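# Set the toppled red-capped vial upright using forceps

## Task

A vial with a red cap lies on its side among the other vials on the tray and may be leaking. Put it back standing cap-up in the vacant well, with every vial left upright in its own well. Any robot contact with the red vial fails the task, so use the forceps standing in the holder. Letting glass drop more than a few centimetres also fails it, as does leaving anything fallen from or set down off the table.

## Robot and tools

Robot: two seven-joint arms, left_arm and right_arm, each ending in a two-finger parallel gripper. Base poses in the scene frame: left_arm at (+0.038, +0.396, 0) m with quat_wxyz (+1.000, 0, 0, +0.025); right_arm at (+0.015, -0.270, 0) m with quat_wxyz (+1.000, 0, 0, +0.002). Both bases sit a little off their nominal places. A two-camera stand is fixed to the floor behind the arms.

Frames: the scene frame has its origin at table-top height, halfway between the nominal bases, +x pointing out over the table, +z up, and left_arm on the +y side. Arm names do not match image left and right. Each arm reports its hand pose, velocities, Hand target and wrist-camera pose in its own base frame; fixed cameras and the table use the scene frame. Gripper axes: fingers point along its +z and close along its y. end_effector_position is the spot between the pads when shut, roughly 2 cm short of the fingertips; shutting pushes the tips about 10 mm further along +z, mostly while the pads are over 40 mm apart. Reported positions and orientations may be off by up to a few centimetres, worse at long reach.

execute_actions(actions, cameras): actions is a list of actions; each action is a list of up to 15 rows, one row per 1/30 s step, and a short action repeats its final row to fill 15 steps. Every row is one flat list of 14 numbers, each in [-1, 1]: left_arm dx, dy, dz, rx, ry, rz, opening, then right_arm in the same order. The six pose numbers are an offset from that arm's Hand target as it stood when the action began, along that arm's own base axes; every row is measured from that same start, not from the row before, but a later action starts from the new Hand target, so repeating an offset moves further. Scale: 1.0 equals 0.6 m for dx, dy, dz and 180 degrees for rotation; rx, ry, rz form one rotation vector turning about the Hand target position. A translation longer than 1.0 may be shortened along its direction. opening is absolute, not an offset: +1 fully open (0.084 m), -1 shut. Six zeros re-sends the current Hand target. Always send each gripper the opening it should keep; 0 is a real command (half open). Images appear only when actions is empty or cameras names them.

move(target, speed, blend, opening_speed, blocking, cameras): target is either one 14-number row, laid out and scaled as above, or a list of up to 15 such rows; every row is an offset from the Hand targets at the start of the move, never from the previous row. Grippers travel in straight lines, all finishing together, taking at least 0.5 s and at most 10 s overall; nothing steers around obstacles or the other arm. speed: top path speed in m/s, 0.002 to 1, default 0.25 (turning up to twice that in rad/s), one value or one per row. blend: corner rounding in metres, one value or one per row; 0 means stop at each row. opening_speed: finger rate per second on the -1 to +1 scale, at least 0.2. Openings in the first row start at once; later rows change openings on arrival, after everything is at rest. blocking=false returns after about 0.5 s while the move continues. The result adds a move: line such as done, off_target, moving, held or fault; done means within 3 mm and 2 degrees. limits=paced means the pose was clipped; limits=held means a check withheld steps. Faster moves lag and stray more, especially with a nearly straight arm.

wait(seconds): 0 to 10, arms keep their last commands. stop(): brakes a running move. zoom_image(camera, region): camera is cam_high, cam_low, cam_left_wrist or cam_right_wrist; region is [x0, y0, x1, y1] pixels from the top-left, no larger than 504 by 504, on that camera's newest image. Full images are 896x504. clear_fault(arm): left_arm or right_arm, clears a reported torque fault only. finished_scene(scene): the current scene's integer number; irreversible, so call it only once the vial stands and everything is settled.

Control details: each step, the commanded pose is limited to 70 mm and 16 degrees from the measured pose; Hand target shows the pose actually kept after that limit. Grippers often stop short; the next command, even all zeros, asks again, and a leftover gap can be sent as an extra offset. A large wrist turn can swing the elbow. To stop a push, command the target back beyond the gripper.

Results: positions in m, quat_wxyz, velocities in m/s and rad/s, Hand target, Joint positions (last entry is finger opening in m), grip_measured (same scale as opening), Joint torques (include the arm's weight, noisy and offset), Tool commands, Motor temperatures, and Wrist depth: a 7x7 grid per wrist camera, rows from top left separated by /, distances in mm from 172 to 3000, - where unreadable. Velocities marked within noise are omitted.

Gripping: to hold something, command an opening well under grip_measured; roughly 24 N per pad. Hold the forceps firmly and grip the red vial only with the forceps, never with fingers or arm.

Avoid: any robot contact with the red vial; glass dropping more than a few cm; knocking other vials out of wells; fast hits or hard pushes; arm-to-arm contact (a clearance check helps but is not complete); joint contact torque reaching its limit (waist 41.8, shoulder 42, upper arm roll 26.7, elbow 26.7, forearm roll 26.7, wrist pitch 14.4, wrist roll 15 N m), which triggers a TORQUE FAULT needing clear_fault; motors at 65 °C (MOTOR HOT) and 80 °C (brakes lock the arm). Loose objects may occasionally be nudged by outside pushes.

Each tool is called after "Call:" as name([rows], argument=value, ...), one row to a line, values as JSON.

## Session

Call:
execute_actions(actions=[])

Scene clock: 0.00 s.
left_arm: end_effector_position=(+0.1640, -0.6242, +0.2047) grip_measured=+1.00 end_effector_quat_wxyz=(-0.593, -0.132, +0.772, -0.188) | right_arm: end_effector_position=(+0.0948, -0.2648, +0.2021) grip_measured=+1.00 end_effector_quat_wxyz=(-0.190, +0.705, -0.003, +0.683)
Joint positions: left_arm=[-0.989 0.811 0.092 1.789 -1.343 1.617 2.331 0.084] | right_arm=[-0.257 -0.912 -1.795 0.617 0.431 1.364 -1.959 0.084]
Joint velocities: within noise
Joint torques (N m): no reading
Motor temperatures (°C): left_arm=[41 40 37 40 32 38 36] | right_arm=[36 35 37 32 39 37 34]
Wrist depth (mm): cam_left_wrist=[984 2158 2760 540 312 254 228 / 973 1847 2510 309 284 246 223 / 1001 1781 570 566 294 255 235 / 1023 402 591 2805 305 322 2547 / 444 1121 2727 - 307 312 2556 / 978 1128 740 671 317 312 1957 / 948 619 591 558 325 322 486] | cam_right_wrist=[- - - - - - 2738 / - - - - - - 2771 / - - - - - - 2793 / - - - - - 2782 2793 / 520 - - - 2973 2828 2816 / 422 - - - 2986 2782 2749 / 378 - - 765 681 611 527]
Hand target: left_arm +0.1640, -0.6242, +0.2047; -0.593, -0.132, +0.772, -0.188 | right_arm +0.0948, -0.2648, +0.2021; -0.190, +0.705, -0.003, +0.683
Tool commands: left_gripper/opening=+1.0 right_gripper/opening=+1.0

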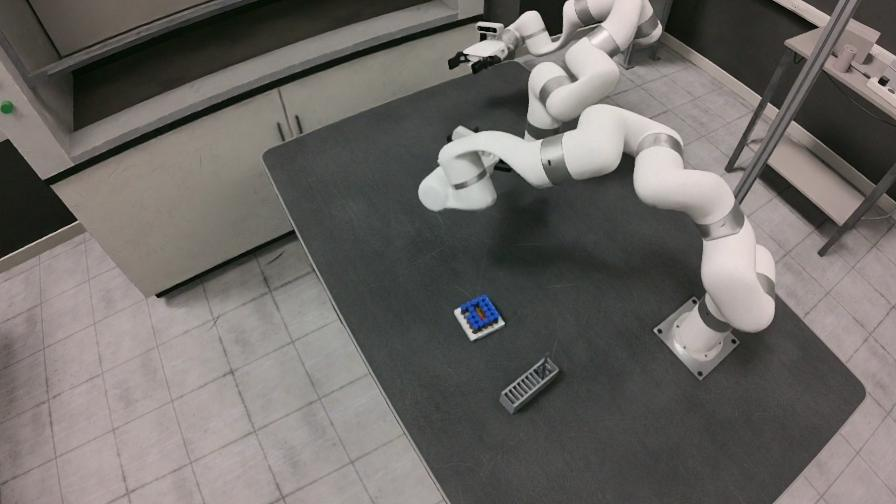

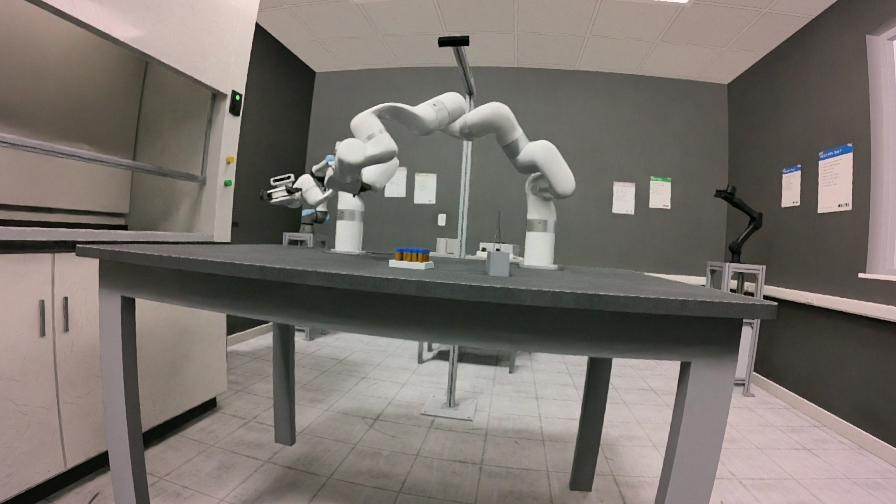

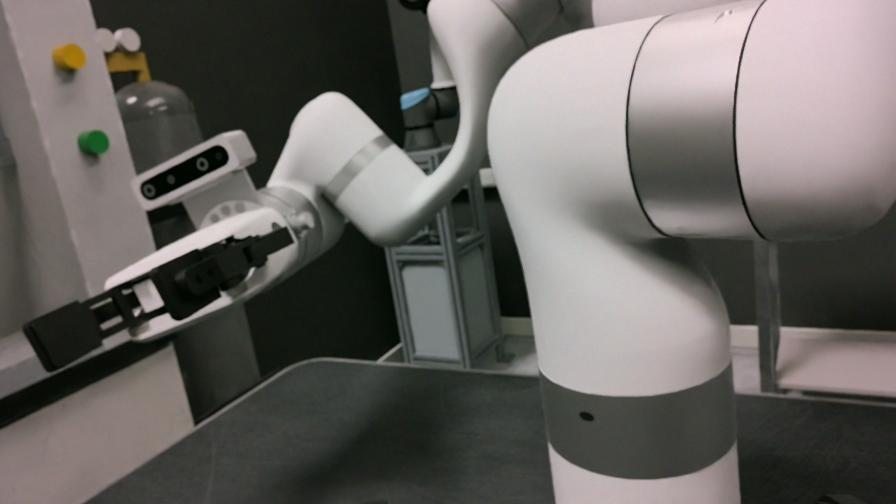

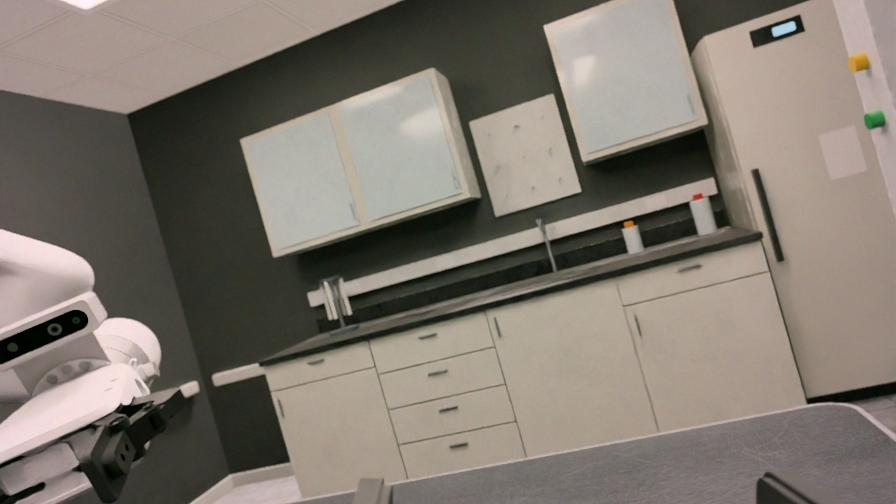

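Call:
move([
  [0.16,0.6,0.13,0.0426,0.0028,0.2045,1,0,0,0,0,0,0,1],
  [0.325,1.206,-0.012,0.0852,0.0056,0.409,1,0,0,0,0,0,0,1],
], blend=0.08, speed=0.35, cameras=["cam_high","cam_low"])

Call:
move(target=[0,0,0,0,0,0,1,0.25,0.4,0.2,-0.132,0.482,0,1], speed=0.35, cameras=["all"])

every number of target 2 of 2 must lie in its column's range; nothing of the call was run
Scene clock: 19.00 s.
left_arm: end_effector_position=(+0.1640, -0.6242, +0.2047) grip_measured=+1.00 end_effector_quat_wxyz=(-0.593, -0.132, +0.772, -0.188) | right_arm: end_effector_position=(+0.0948, -0.2648, +0.2021) grip_measured=+1.00 end_effector_quat_wxyz=(-0.190, +0.705, -0.003, +0.683)
Joint positions: left_arm=[-0.989 0.811 0.092 1.789 -1.343 1.617 2.331 0.084] | right_arm=[-0.257 -0.912 -1.795 0.617 0.431 1.364 -1.959 0.084]
Joint torques (N m): left_arm=[-0.5 -28.11 -0.93 11.42 -1.95 0.53 -0.14] | right_arm=[-0.32 8.4 12.79 4.84 0.93 1.57 0.03]
Hand target: left_arm +0.1640, -0.6242, +0.2047; -0.593, -0.132, +0.772, -0.188 | right_arm +0.0948, -0.2648, +0.2021; -0.190, +0.705, -0.003, +0.683
Tool commands: left_gripper/opening=+1.0 right_gripper/opening=+1.0

not run: a call was refused earlier in this reply.

Call:
move([
  [0.16,0.5,0.13,0.0426,0.0028,0.2045,1,0,0,0,0,0,0,1],
  [0.27,0.9,0.05,0.0852,0.0056,0.409,1,0,0,0,0,0,0,1],
], blend=0.08, speed=0.35, cameras=["cam_high","cam_low"])

Call:
move(target=[0.055,0.31,-0.06,0,0,0,1,0.25,0.4,0.2,-0.132,0.482,0,1], speed=0.35, cameras=["all"])

Scene clock: 25.10 s.
left_arm: end_effector_position=(+0.3259, -0.0842, +0.2347) grip_measured=+1.00 end_effector_quat_wxyz=(+0.347, +0.641, -0.551, +0.406) | right_arm: end_effector_position=(+0.0948, -0.2648, +0.2021) grip_measured=+1.00 end_effector_quat_wxyz=(-0.190, +0.705, -0.003, +0.683)
Joint positions: left_arm=[-0.311 -0.427 0.68 0.494 -0.91 1.244 2.215 0.084] | right_arm=[-0.257 -0.912 -1.795 0.617 0.431 1.364 -1.959 0.084]
Joint torques (N m): left_arm=[1.29 -5.01 -3.14 10.52 -0.31 -0.15 0.13] | right_arm=[-0.21 7.9 12.75 5.09 0.71 1.57 0.02]
Motor temperatures (°C): left_arm=[41 41 37 41 32 38 36] | right_arm=[36 35 38 33 39 37 34]
Wrist depth (mm): cam_left_wrist=[2614 1711 2257 2199 2074 2056 901 / 2717 1745 1681 1600 1543 1483 1446 / 2999 1893 1749 991 970 970 952 / 2999 1968 799 800 794 780 773 / 2501 2348 668 667 661 656 654 / 2145 556 574 572 570 565 560 / 491 487 488 440 482 477 478] | cam_right_wrist=[- - - - - - 2760 / - - - - - - 2749 / - - - - - - 2782 / - - - - - 2793 2805 / - - - - 2948 2828 2805 / - - - - 2973 2805 2760 / - - - 765 678 612 527]
Hand target: left_arm +0.3260, -0.0842, +0.2347; +0.347, +0.641, -0.551, +0.406 | right_arm +0.0948, -0.2648, +0.2021; -0.190, +0.705, -0.003, +0.683
Off the commanded pose: left_arm 0.000 m, 0 deg | right_arm 0.000 m, 0 deg.
move: done
Images, in order (width x height): cam_high 896x504, cam_low 896x504.

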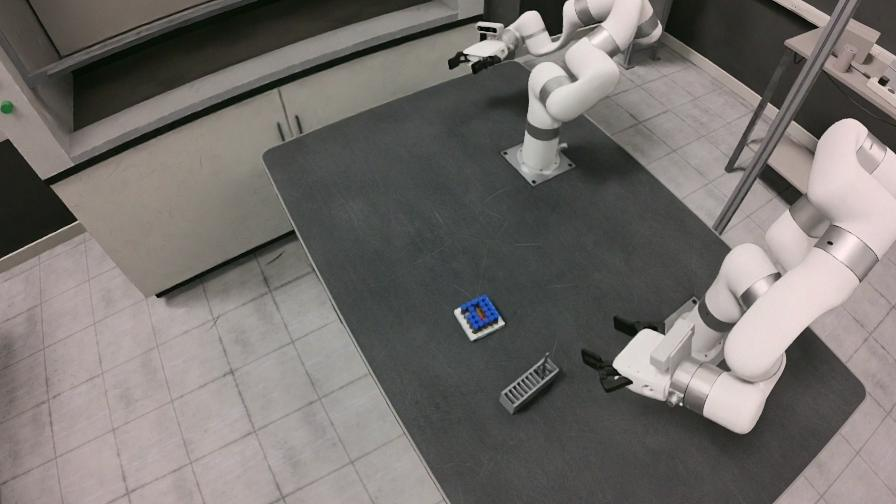

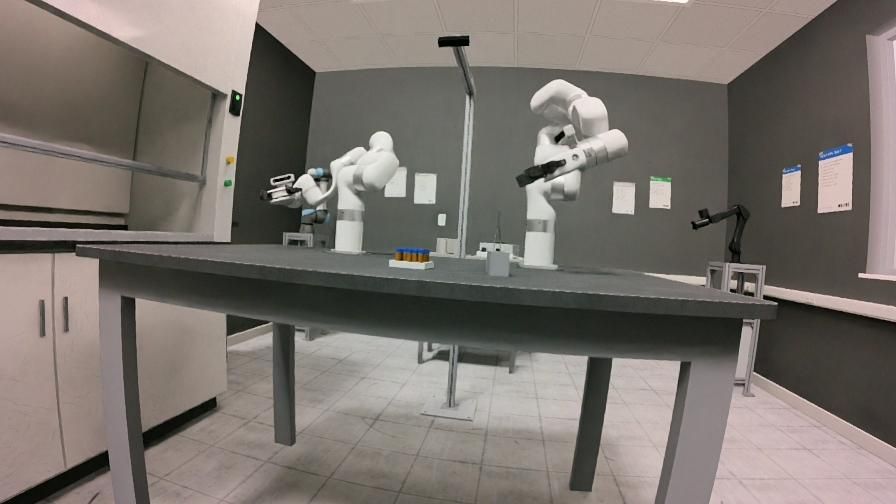

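Scene clock: 27.87 s.
left_arm: end_effector_position=(+0.3590, +0.1018, +0.1988) grip_measured=+1.00 end_effector_quat_wxyz=(+0.347, +0.641, -0.551, +0.406) | right_arm: end_effector_position=(+0.2448, -0.0248, +0.3221) grip_measured=+1.00 end_effector_quat_wxyz=(-0.001, +1.000, -0.004, +0.003)
Joint positions: left_arm=[-0.099 0.338 0.979 1.027 -0.953 1.855 2.661 0.084] | right_arm=[-0.922 -0.967 0.469 0.752 0.387 1.654 -0.599 0.084]
Joint torques (N m): left_arm=[1.11 -13.43 4.95 9.79 -1.66 0.7 0.17] | right_arm=[-0.78 2.68 -5.93 14.71 -0.32 -1.65 0.11]
Wrist depth (mm): cam_left_wrist=[2793 1877 1867 1838 2020 2020 1702 / 2973 2793 1867 1305 1281 1138 1136 / - 2999 980 890 878 875 834 / 2923 2911 718 714 713 702 703 / 2414 643 603 600 571 593 590 / 2056 520 497 435 488 511 505 / 440 439 438 419 417 430 430] | cam_right_wrist=[448 449 450 451 453 456 458 / 448 450 451 452 454 456 457 / 448 449 451 453 454 456 458 / 448 450 452 454 453 456 457 / 449 450 452 453 454 456 458 / 449 450 452 452 455 456 458 / 449 451 452 453 455 456 459]
Hand target: left_arm +0.3590, +0.1018, +0.1987; +0.347, +0.641, -0.551, +0.406 | right_arm +0.2448, -0.0248, +0.3221; -0.001, +1.000, -0.004, +0.003
Off the commanded pose: left_arm 0.000 m, 0 deg | right_arm 0.000 m, 0 deg.
move: done

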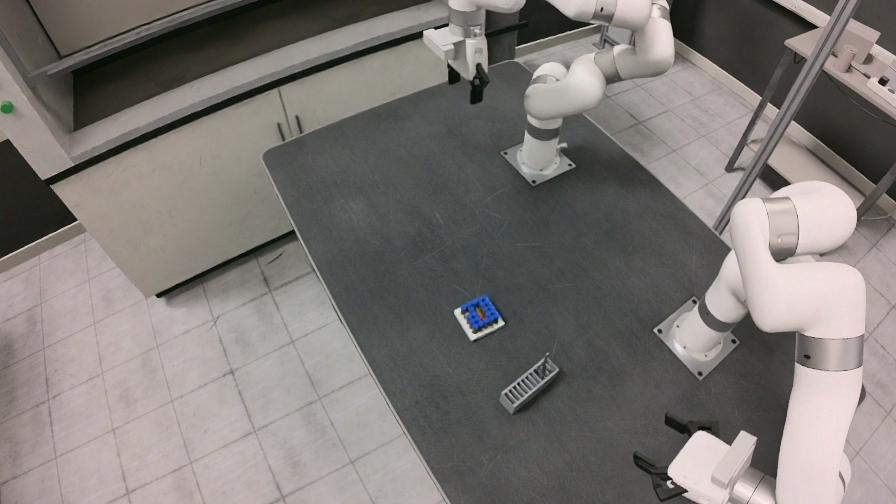

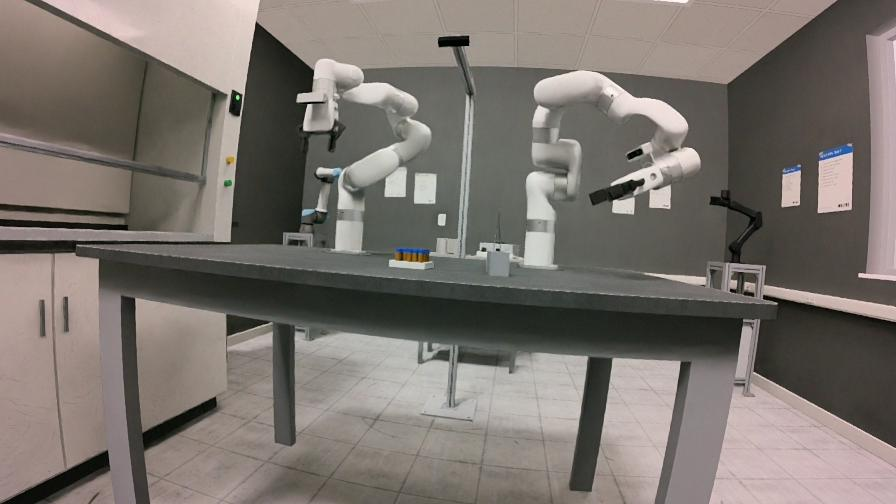

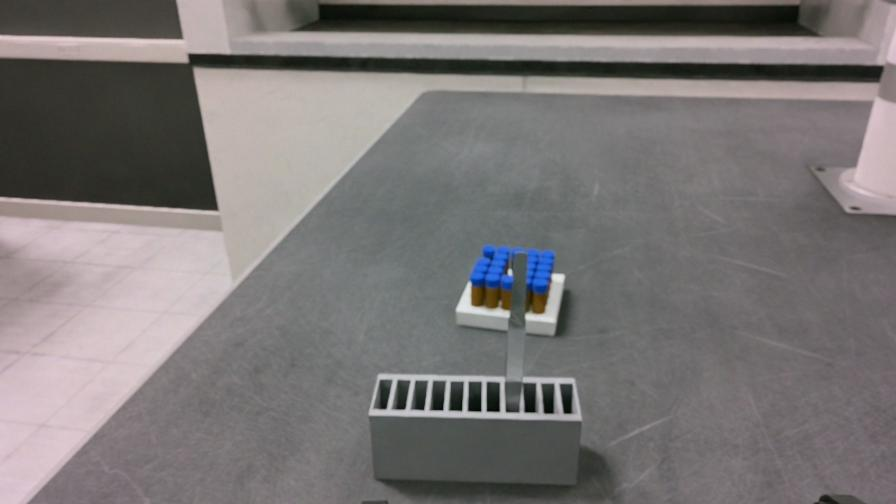

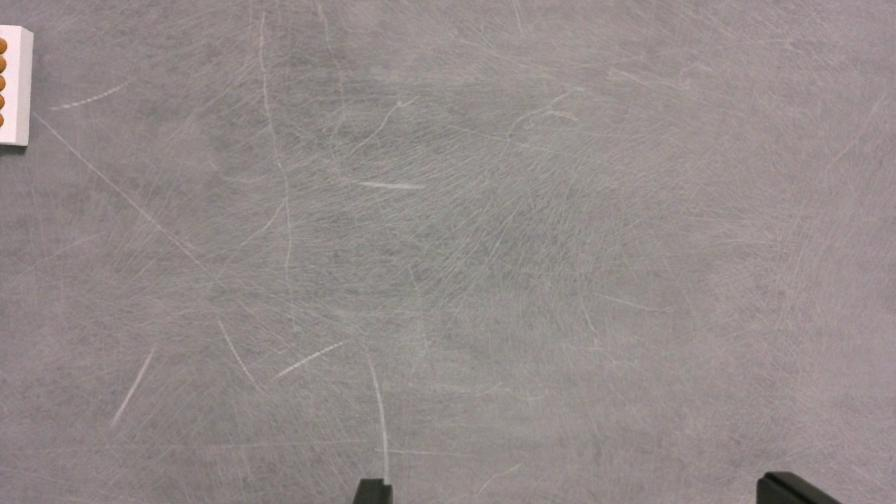

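Call:
move(target=[0,0,0,0,0,0,1,0.2,0.65,-0.1,0,0,0,1], speed=0.35, cameras=["cam_right_wrist","cam_left_wrist"])

Call:
zoom_image(camera="cam_right_wrist", region=[400, 50, 800, 450])

Call:
zoom_image(camera="cam_right_wrist", region=[100, 50, 500, 450])

Scene clock: 35.10 s.
left_arm: end_effector_position=(+0.3590, +0.1018, +0.1987) grip_measured=+1.00 end_effector_quat_wxyz=(+0.347, +0.641, -0.551, +0.406) | right_arm: end_effector_position=(+0.3648, +0.3652, +0.2621) grip_measured=+1.00 end_effector_quat_wxyz=(-0.001, +1.000, -0.004, +0.003)
Joint positions: left_arm=[-0.099 0.338 0.979 1.027 -0.953 1.855 2.661 0.084] | right_arm=[-1.185 -0.872 1.446 1.434 0.863 1.572 0.208 0.084]
Joint torques (N m): left_arm=[1.16 -13.68 5.75 9.65 -1.36 0.48 -0.04] | right_arm=[-1.09 12.43 -15.59 10.46 -0.47 -1.71 0.14]
Wrist depth (mm): cam_left_wrist=[2816 1908 1867 1842 1706 2014 1702 / 2960 2828 1903 1283 1302 1147 1138 / - - 977 890 881 877 841 / 2948 2886 720 719 711 705 703 / 2448 638 604 602 569 592 590 / 2093 519 497 435 490 509 508 / 441 439 437 418 417 431 429] | cam_right_wrist=[386 387 388 390 392 393 395 / 386 387 389 391 392 394 395 / 386 364 388 391 392 394 396 / 386 344 389 377 392 394 395 / 386 363 389 391 392 394 395 / 386 388 390 391 392 395 396 / 386 388 389 391 392 395 397]
Hand target: left_arm +0.3590, +0.1018, +0.1987; +0.347, +0.641, -0.551, +0.406 | right_arm +0.3648, +0.3652, +0.2621; -0.001, +1.000, -0.004, +0.003
Off the commanded pose: left_arm 0.000 m, 0 deg | right_arm 0.000 m, 0 deg.
move: done
Images, in order (width x height): cam_left_wrist 896x504, cam_right_wrist 896x504.

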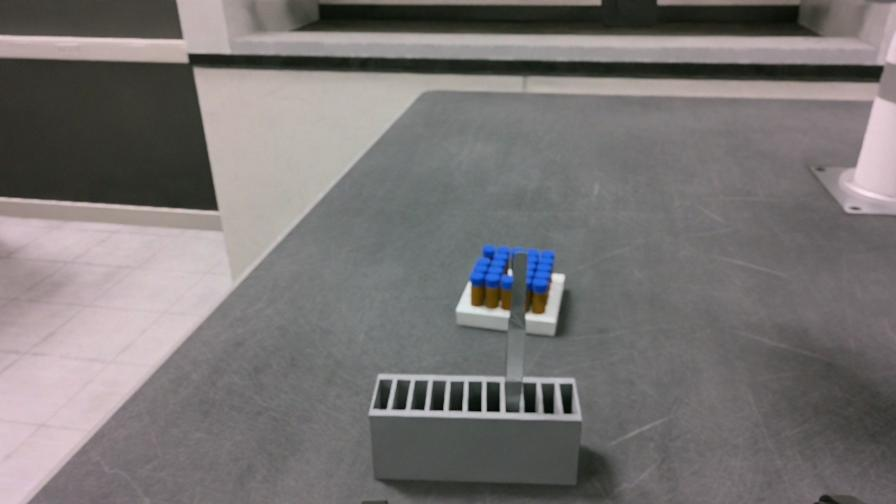

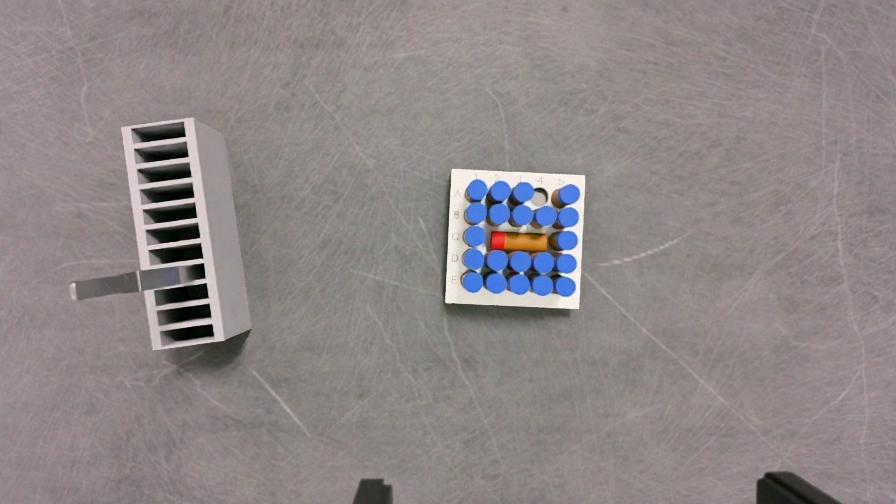

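Scaled by 1.260 from the camera's 896x504 image, which has a finer 1280x720 frame.

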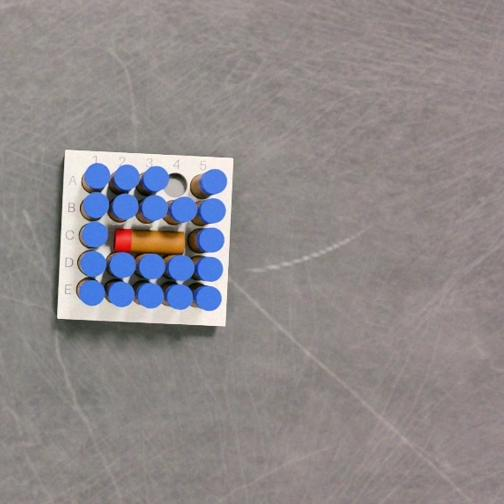

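Scaled by 1.260 from the camera's 896x504 image, which has a finer 1280x720 frame.

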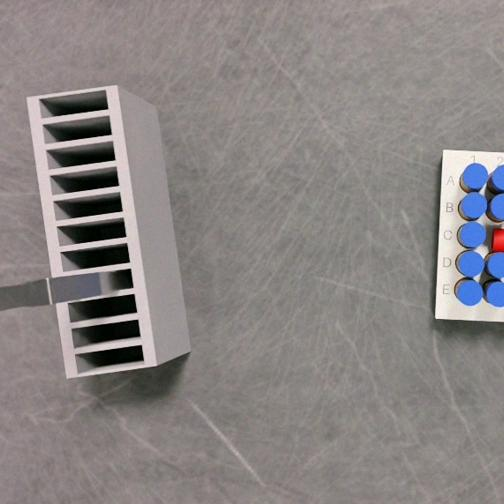

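Call:
move(target=[0,0,0,0,0,0,1,0.0898,0.2972,-0.12,0,0,0.0433,1], speed=0.3, cameras=["cam_right_wrist","cam_left_wrist","cam_high"])

Call:
zoom_image(camera="cam_right_wrist", region=[400, 250, 700, 504])

Scene clock: 49.27 s.
left_arm: end_effector_position=(+0.3590, +0.1018, +0.1987) grip_measured=+1.00 end_effector_quat_wxyz=(+0.347, +0.641, -0.551, +0.406) | right_arm: end_effector_position=(+0.4187, +0.5435, +0.1901) grip_measured=+1.00 end_effector_quat_wxyz=(-0.001, +0.998, +0.064, +0.003)
Joint positions: left_arm=[-0.099 0.338 0.979 1.027 -0.953 1.855 2.661 0.084] | right_arm=[-1.809 -1.151 1.884 2.364 1.059 1.658 0.468 0.084]
Joint torques (N m): left_arm=[0.9 -13.63 5.78 9.8 -1.21 0.69 -0.03] | right_arm=[-0.97 25.45 -10.57 7.65 0.33 -1.62 0.26]
Wrist depth (mm): cam_left_wrist=[2805 1914 1888 - 276 2020 1728 / 2960 2839 1867 - 1050 1147 1134 / - - 969 - 819 870 835 / 2886 2828 721 675 668 705 702 / 2448 640 607 602 572 594 590 / 2099 520 494 436 490 510 509 / 440 440 437 419 418 431 430] | cam_right_wrist=[313 314 315 316 318 319 320 / 312 314 316 316 318 319 321 / 313 314 315 317 318 320 320 / 313 315 316 316 318 320 321 / 313 315 316 316 319 320 316 / 314 315 316 317 318 320 304 / 314 315 316 317 319 320 321]
Hand target: left_arm +0.3590, +0.1018, +0.1987; +0.347, +0.641, -0.551, +0.406 | right_arm +0.4187, +0.5435, +0.1901; -0.001, +0.998, +0.064, +0.003
Off the commanded pose: left_arm 0.000 m, 0 deg | right_arm 0.000 m, 0 deg.
move: done
Images, in order (width x height): cam_high 896x504, cam_left_wrist 896x504, cam_right_wrist 896x504.

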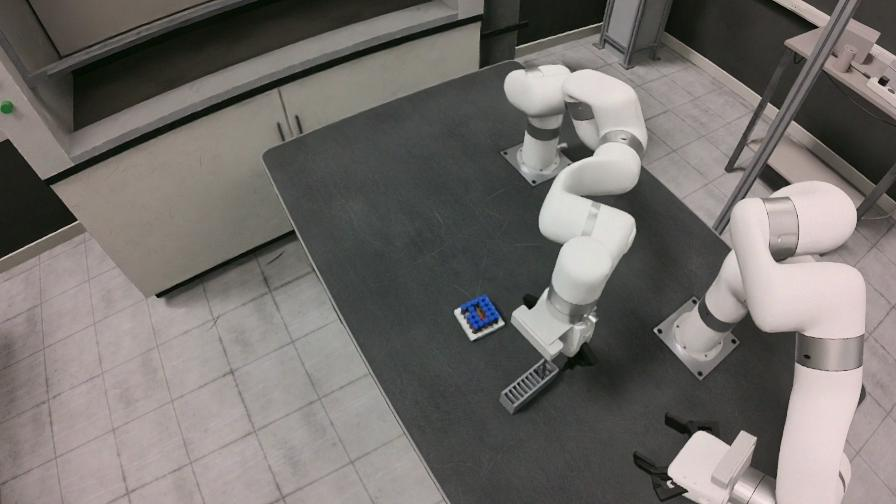

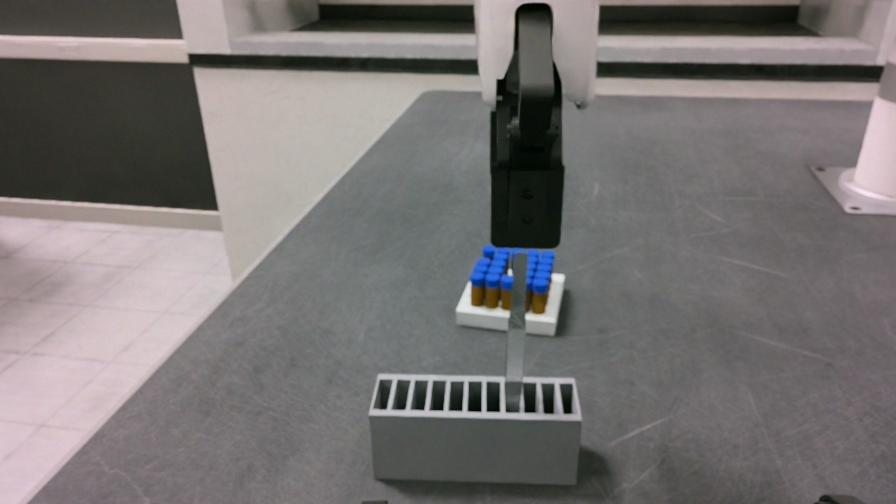

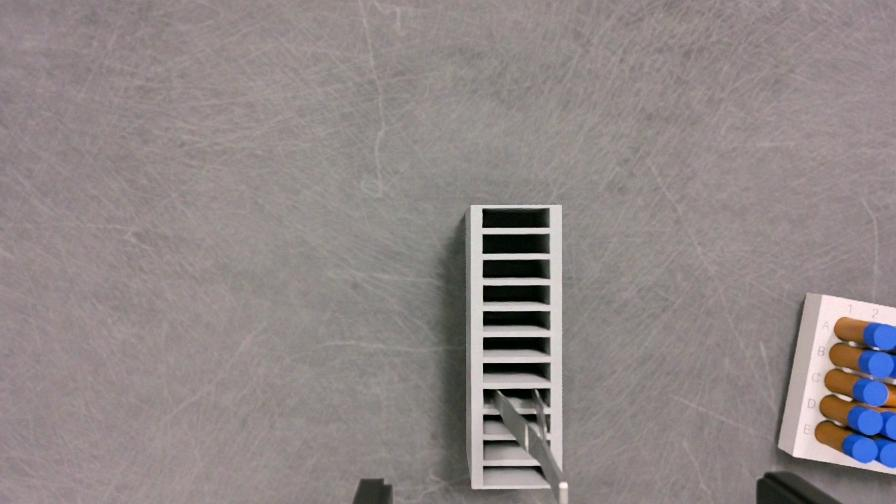

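Scaled by 1.680 from the camera's 896x504 image, which has a finer 1280x720 frame.

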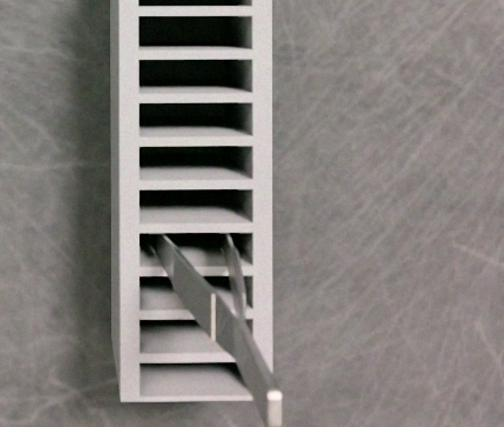

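Call:
move([
  [0,0,0,0,0,0,1,0.0005,-0.0038,0,0,0,0,1],
  [0,0,0,0,0,0,1,0.0005,-0.0038,-0.14,0,0,0,1],
  [0,0,0,0,0,0,1,0.0005,-0.0038,-0.14,0,0,0,-0.95],
], speed=0.15, blend=[0.003,0,0], opening_speed=1.2)

Call:
move(target=[0,0,0,0,0,0,1,0,0,0.17,0,0,0,-0.95], speed=0.2, cameras=["cam_right_wrist","cam_left_wrist"])

Call:
zoom_image(camera="cam_right_wrist", region=[440, 300, 700, 504])

Scene clock: 58.50 s.
left_arm: end_effector_position=(+0.3590, +0.1018, +0.1987) grip_measured=+1.00 end_effector_quat_wxyz=(+0.347, +0.641, -0.551, +0.406) | right_arm: end_effector_position=(+0.4190, +0.5412, +0.1061) grip_measured=-0.87 end_effector_quat_wxyz=(-0.001, +0.998, +0.064, +0.003)
Joint positions: left_arm=[-0.099 0.338 0.979 1.027 -0.953 1.855 2.661 0.084] | right_arm=[-1.704 -1.23 1.904 2.145 1.103 1.488 0.388 0.006]
Joint torques (N m): left_arm=[1.03 -13.44 5.24 9.78 -1.05 0.76 -0.08] | right_arm=[0.38 25.45 -13.68 7.22 -0.21 -1.95 0.03]
Wrist depth (mm): cam_left_wrist=[2727 1914 1893 293 1638 2014 1723 / 2960 2839 1898 300 1058 1151 1132 / - - 962 308 813 866 840 / - 2923 719 - 667 705 701 / 2431 639 607 599 569 593 589 / 2119 522 494 434 490 508 508 / 440 438 436 418 417 432 430] | cam_right_wrist=[230 230 231 232 233 234 235 / 230 230 231 232 233 234 235 / 230 230 231 232 233 234 235 / 230 231 232 232 233 235 235 / 230 231 232 232 229 235 236 / 230 231 232 233 209 235 236 / 230 231 232 233 234 235 236]
Hand target: left_arm +0.3590, +0.1018, +0.1987; +0.347, +0.641, -0.551, +0.406 | right_arm +0.4190, +0.5412, +0.1061; -0.001, +0.998, +0.064, +0.003
Off the commanded pose: left_arm 0.000 m, 0 deg | right_arm 0.000 m, 0 deg.
move: done; blend cut to 0.0011 m at target 1

Scene clock: 59.60 s.
left_arm: end_effector_position=(+0.3590, +0.1018, +0.1987) grip_measured=+1.00 end_effector_quat_wxyz=(+0.347, +0.641, -0.551, +0.406) | right_arm: end_effector_position=(+0.4190, +0.5412, +0.2081) grip_measured=-0.87 end_effector_quat_wxyz=(-0.001, +0.998, +0.064, +0.003)
Joint positions: left_arm=[-0.099 0.338 0.979 1.027 -0.953 1.855 2.661 0.084] | right_arm=[-1.841 -1.135 1.884 2.42 1.054 1.698 0.484 0.006]
Joint torques (N m): left_arm=[0.8 -13.66 5.45 9.93 -1.13 0.61 0.04] | right_arm=[-1.3 25.83 -9.63 7.6 0.37 -1.77 0.19]
Wrist depth (mm): cam_left_wrist=[2782 1882 1888 279 1653 1974 1715 / - 2793 1882 - 1157 1149 1139 / - - 976 825 882 872 840 / 2986 2935 722 716 709 708 704 / 2439 643 603 582 571 591 592 / 2068 522 497 436 491 509 505 / 441 439 437 418 417 430 428] | cam_right_wrist=[330 332 333 335 336 338 338 / 331 332 334 335 336 337 339 / 331 332 333 335 337 338 339 / 331 332 334 335 337 337 339 / 332 333 334 334 336 338 325 / 332 332 335 335 337 338 313 / 332 333 334 335 337 339 340]
Hand target: left_arm +0.3590, +0.1018, +0.1987; +0.347, +0.641, -0.551, +0.406 | right_arm +0.4190, +0.5412, +0.2081; -0.001, +0.998, +0.064, +0.003
Off the commanded pose: left_arm 0.000 m, 0 deg | right_arm 0.000 m, 0 deg.
move: done
Images, in order (width x height): cam_left_wrist 896x504, cam_right_wrist 896x504.

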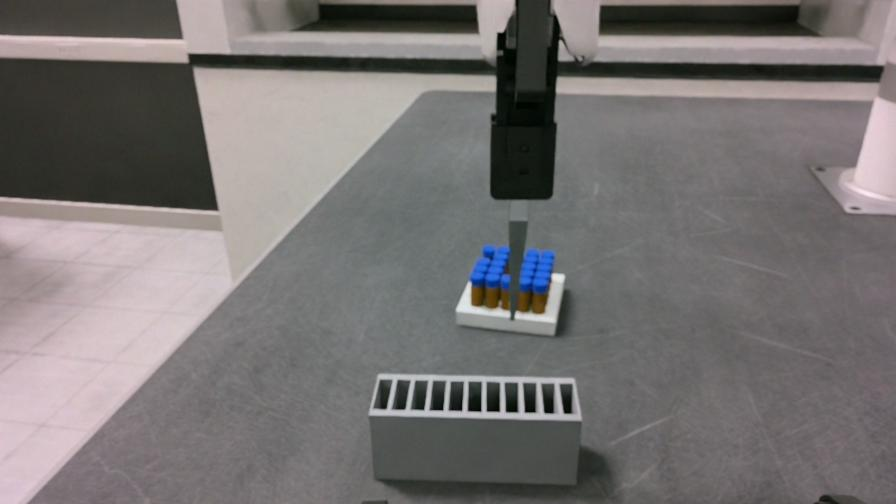

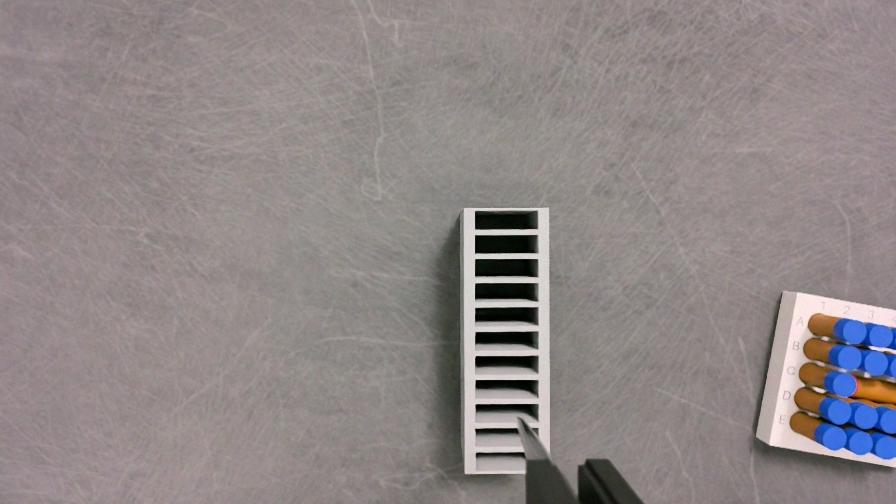

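Scaled by 1.938 from the camera's 896x504 image, which has a finer 1280x720 frame.

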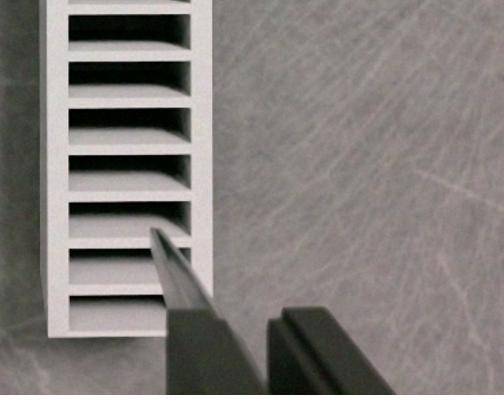

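Call:
move(target=[0,0,0,0,0,0,1,0.0292,-0.3137,-0.0718,0,0,0.4406,-0.77], speed=0.35, opening_speed=0.5, cameras=["cam_right_wrist","cam_left_wrist"])

Call:
zoom_image(camera="cam_right_wrist", region=[400, 330, 650, 504])

Call:
zoom_image(camera="cam_left_wrist", region=[430, 200, 600, 370])

Scene clock: 75.47 s.
left_arm: end_effector_position=(+0.3590, +0.1018, +0.1987) grip_measured=+1.00 end_effector_quat_wxyz=(+0.347, +0.641, -0.551, +0.406) | right_arm: end_effector_position=(+0.4365, +0.3530, +0.1650) grip_measured=-0.79 end_effector_quat_wxyz=(-0.002, +0.727, +0.686, +0.002)
Joint positions: left_arm=[-0.099 0.338 0.979 1.027 -0.953 1.855 2.661 0.084] | right_arm=[-1.48 -0.838 1.805 1.446 0.85 1.313 -1.36 0.009]
Joint torques (N m): left_arm=[0.77 -13.53 5.31 9.86 -1 0.65 -0.02] | right_arm=[0.78 16.61 -15.89 11.06 0.36 -2.25 -0.08]
Wrist depth (mm): cam_left_wrist=[2816 1903 1857 493 1645 1996 1723 / 2973 2911 1914 1061 1151 1155 1132 / - - 973 894 884 872 835 / 2874 2948 723 719 709 705 702 / 2457 641 602 582 571 590 591 / 2074 522 497 436 490 513 506 / 439 439 437 419 417 431 429] | cam_right_wrist=[291 291 292 274 293 293 294 / 291 291 292 293 293 294 294 / 291 292 292 293 293 294 294 / 291 291 292 293 294 294 295 / 291 292 293 293 294 294 295 / 291 292 292 279 280 295 295 / 291 292 293 279 280 295 295]
Hand target: left_arm +0.3590, +0.1018, +0.1987; +0.347, +0.641, -0.551, +0.406 | right_arm +0.4365, +0.3530, +0.1650; -0.002, +0.727, +0.686, +0.002
Off the commanded pose: left_arm 0.000 m, 0 deg | right_arm 0.000 m, 0 deg.
move: done
Images, in order (width x height): cam_left_wrist 896x504, cam_right_wrist 896x504.

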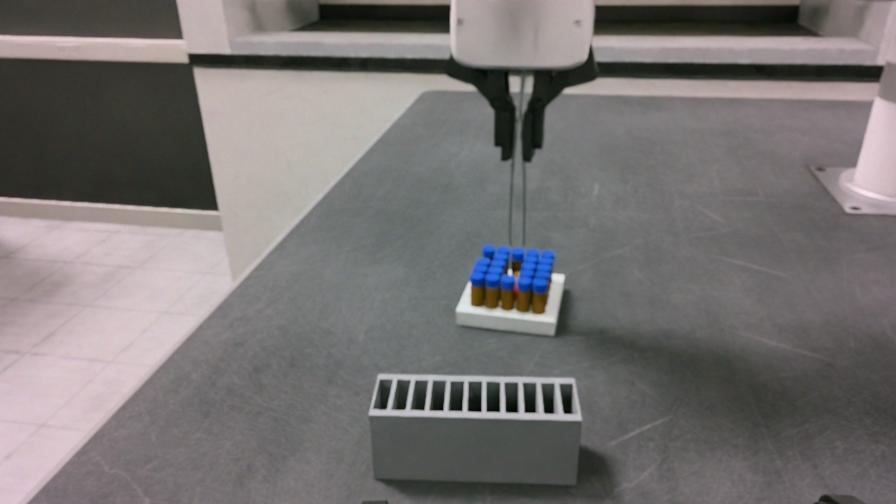

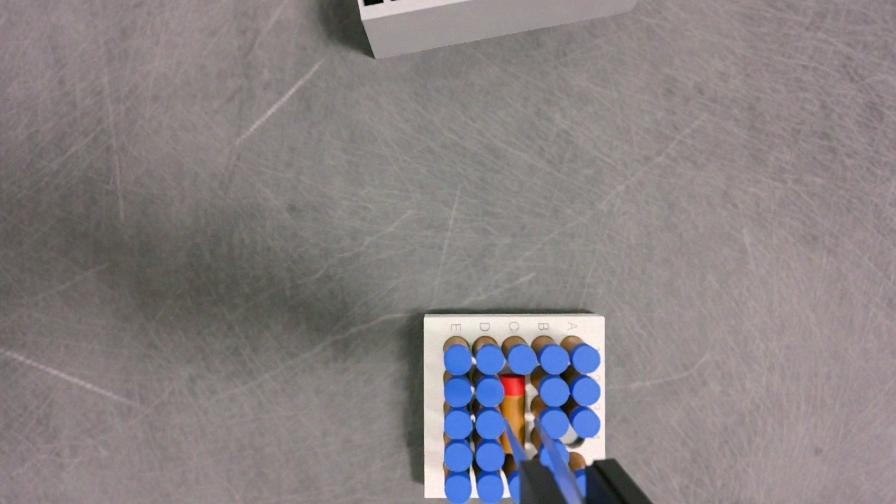

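Scaled by 2.016 from the camera's 896x504 image, which has a finer 1280x720 frame.

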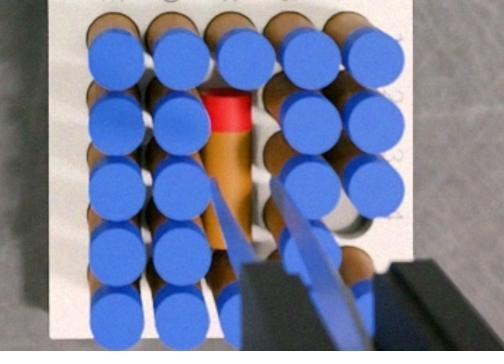

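Scaled by 2.965 from the camera's 896x504 image, which has a finer 1280x720 frame.

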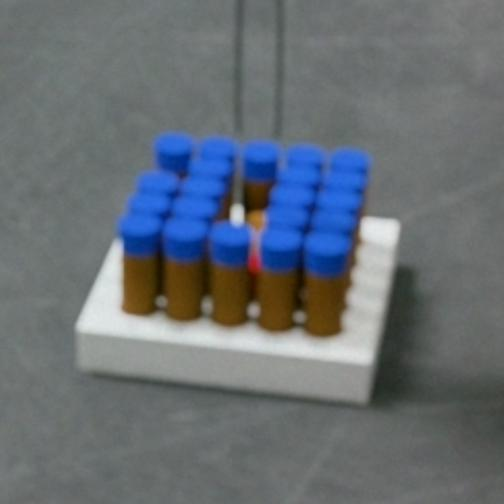

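Call:
move([
  [0,0,0,0,0,0,1,0.0042,-0.0042,0,0,0,0,-0.77],
  [0,0,0,0,0,0,1,0.0042,-0.0042,-0.023,0,0,0,-0.77],
], speed=0.1, cameras=["cam_right_wrist","cam_left_wrist"])

Call:
zoom_image(camera="cam_right_wrist", region=[400, 330, 650, 504])

Call:
zoom_image(camera="cam_left_wrist", region=[430, 200, 600, 370])

Scene clock: 85.80 s.
left_arm: end_effector_position=(+0.3590, +0.1018, +0.1987) grip_measured=+1.00 end_effector_quat_wxyz=(+0.347, +0.641, -0.551, +0.406) | right_arm: end_effector_position=(+0.4391, +0.3505, +0.1512) grip_measured=-0.79 end_effector_quat_wxyz=(-0.002, +0.727, +0.686, +0.002)
Joint positions: left_arm=[-0.099 0.338 0.979 1.027 -0.953 1.855 2.661 0.084] | right_arm=[-1.492 -0.853 1.824 1.431 0.868 1.288 -1.375 0.009]
Joint torques (N m): left_arm=[0.79 -13.45 5.12 9.82 -1.17 0.75 0] | right_arm=[-1.11 15.9 -15.21 10.82 0.4 -2.34 -0.23]
Wrist depth (mm): cam_left_wrist=[2828 1908 1877 494 1661 2014 1715 / - 2863 1882 1056 1046 1147 1134 / - - 984 882 880 876 836 / 2851 2886 723 713 713 708 699 / 2422 641 603 581 566 593 589 / 2132 520 497 435 491 509 509 / 440 439 438 418 417 431 430] | cam_right_wrist=[277 278 278 279 280 279 280 / 277 278 278 279 279 280 281 / 277 278 279 279 279 280 281 / 278 278 278 279 280 280 281 / 278 278 279 279 280 280 281 / 278 279 279 240 238 281 281 / 278 278 279 279 271 281 281]
Hand target: left_arm +0.3590, +0.1018, +0.1987; +0.347, +0.641, -0.551, +0.406 | right_arm +0.4391, +0.3505, +0.1512; -0.002, +0.727, +0.686, +0.002
Off the commanded pose: left_arm 0.000 m, 0 deg | right_arm 0.000 m, 0 deg.
move: done
Images, in order (width x height): cam_left_wrist 896x504, cam_right_wrist 896x504.

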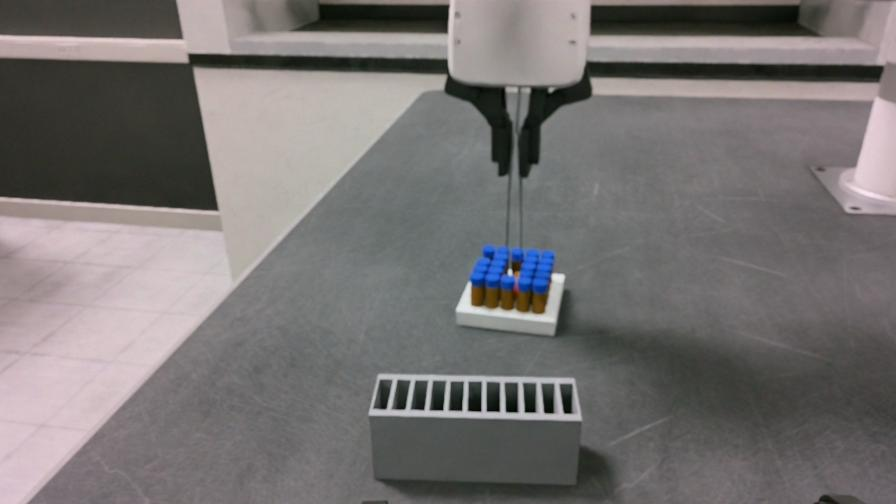

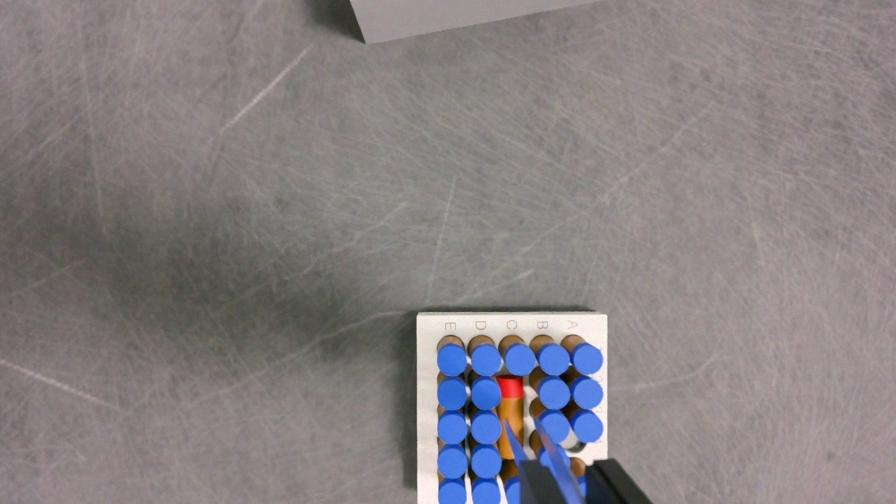

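Scaled by 2.016 from the camera's 896x504 image, which has a finer 1280x720 frame.

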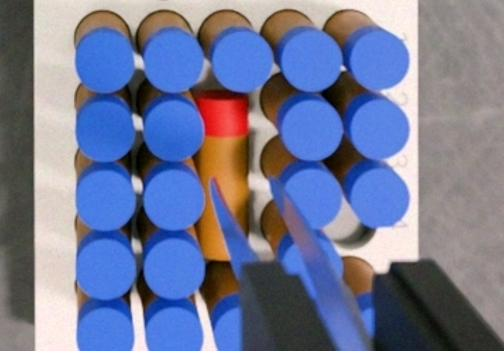

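Scaled by 2.965 from the camera's 896x504 image, which has a finer 1280x720 frame.

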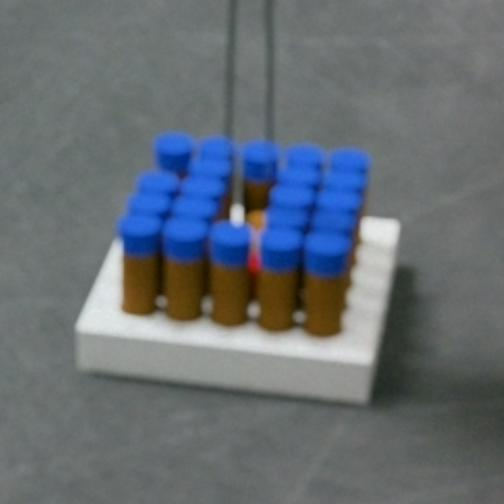

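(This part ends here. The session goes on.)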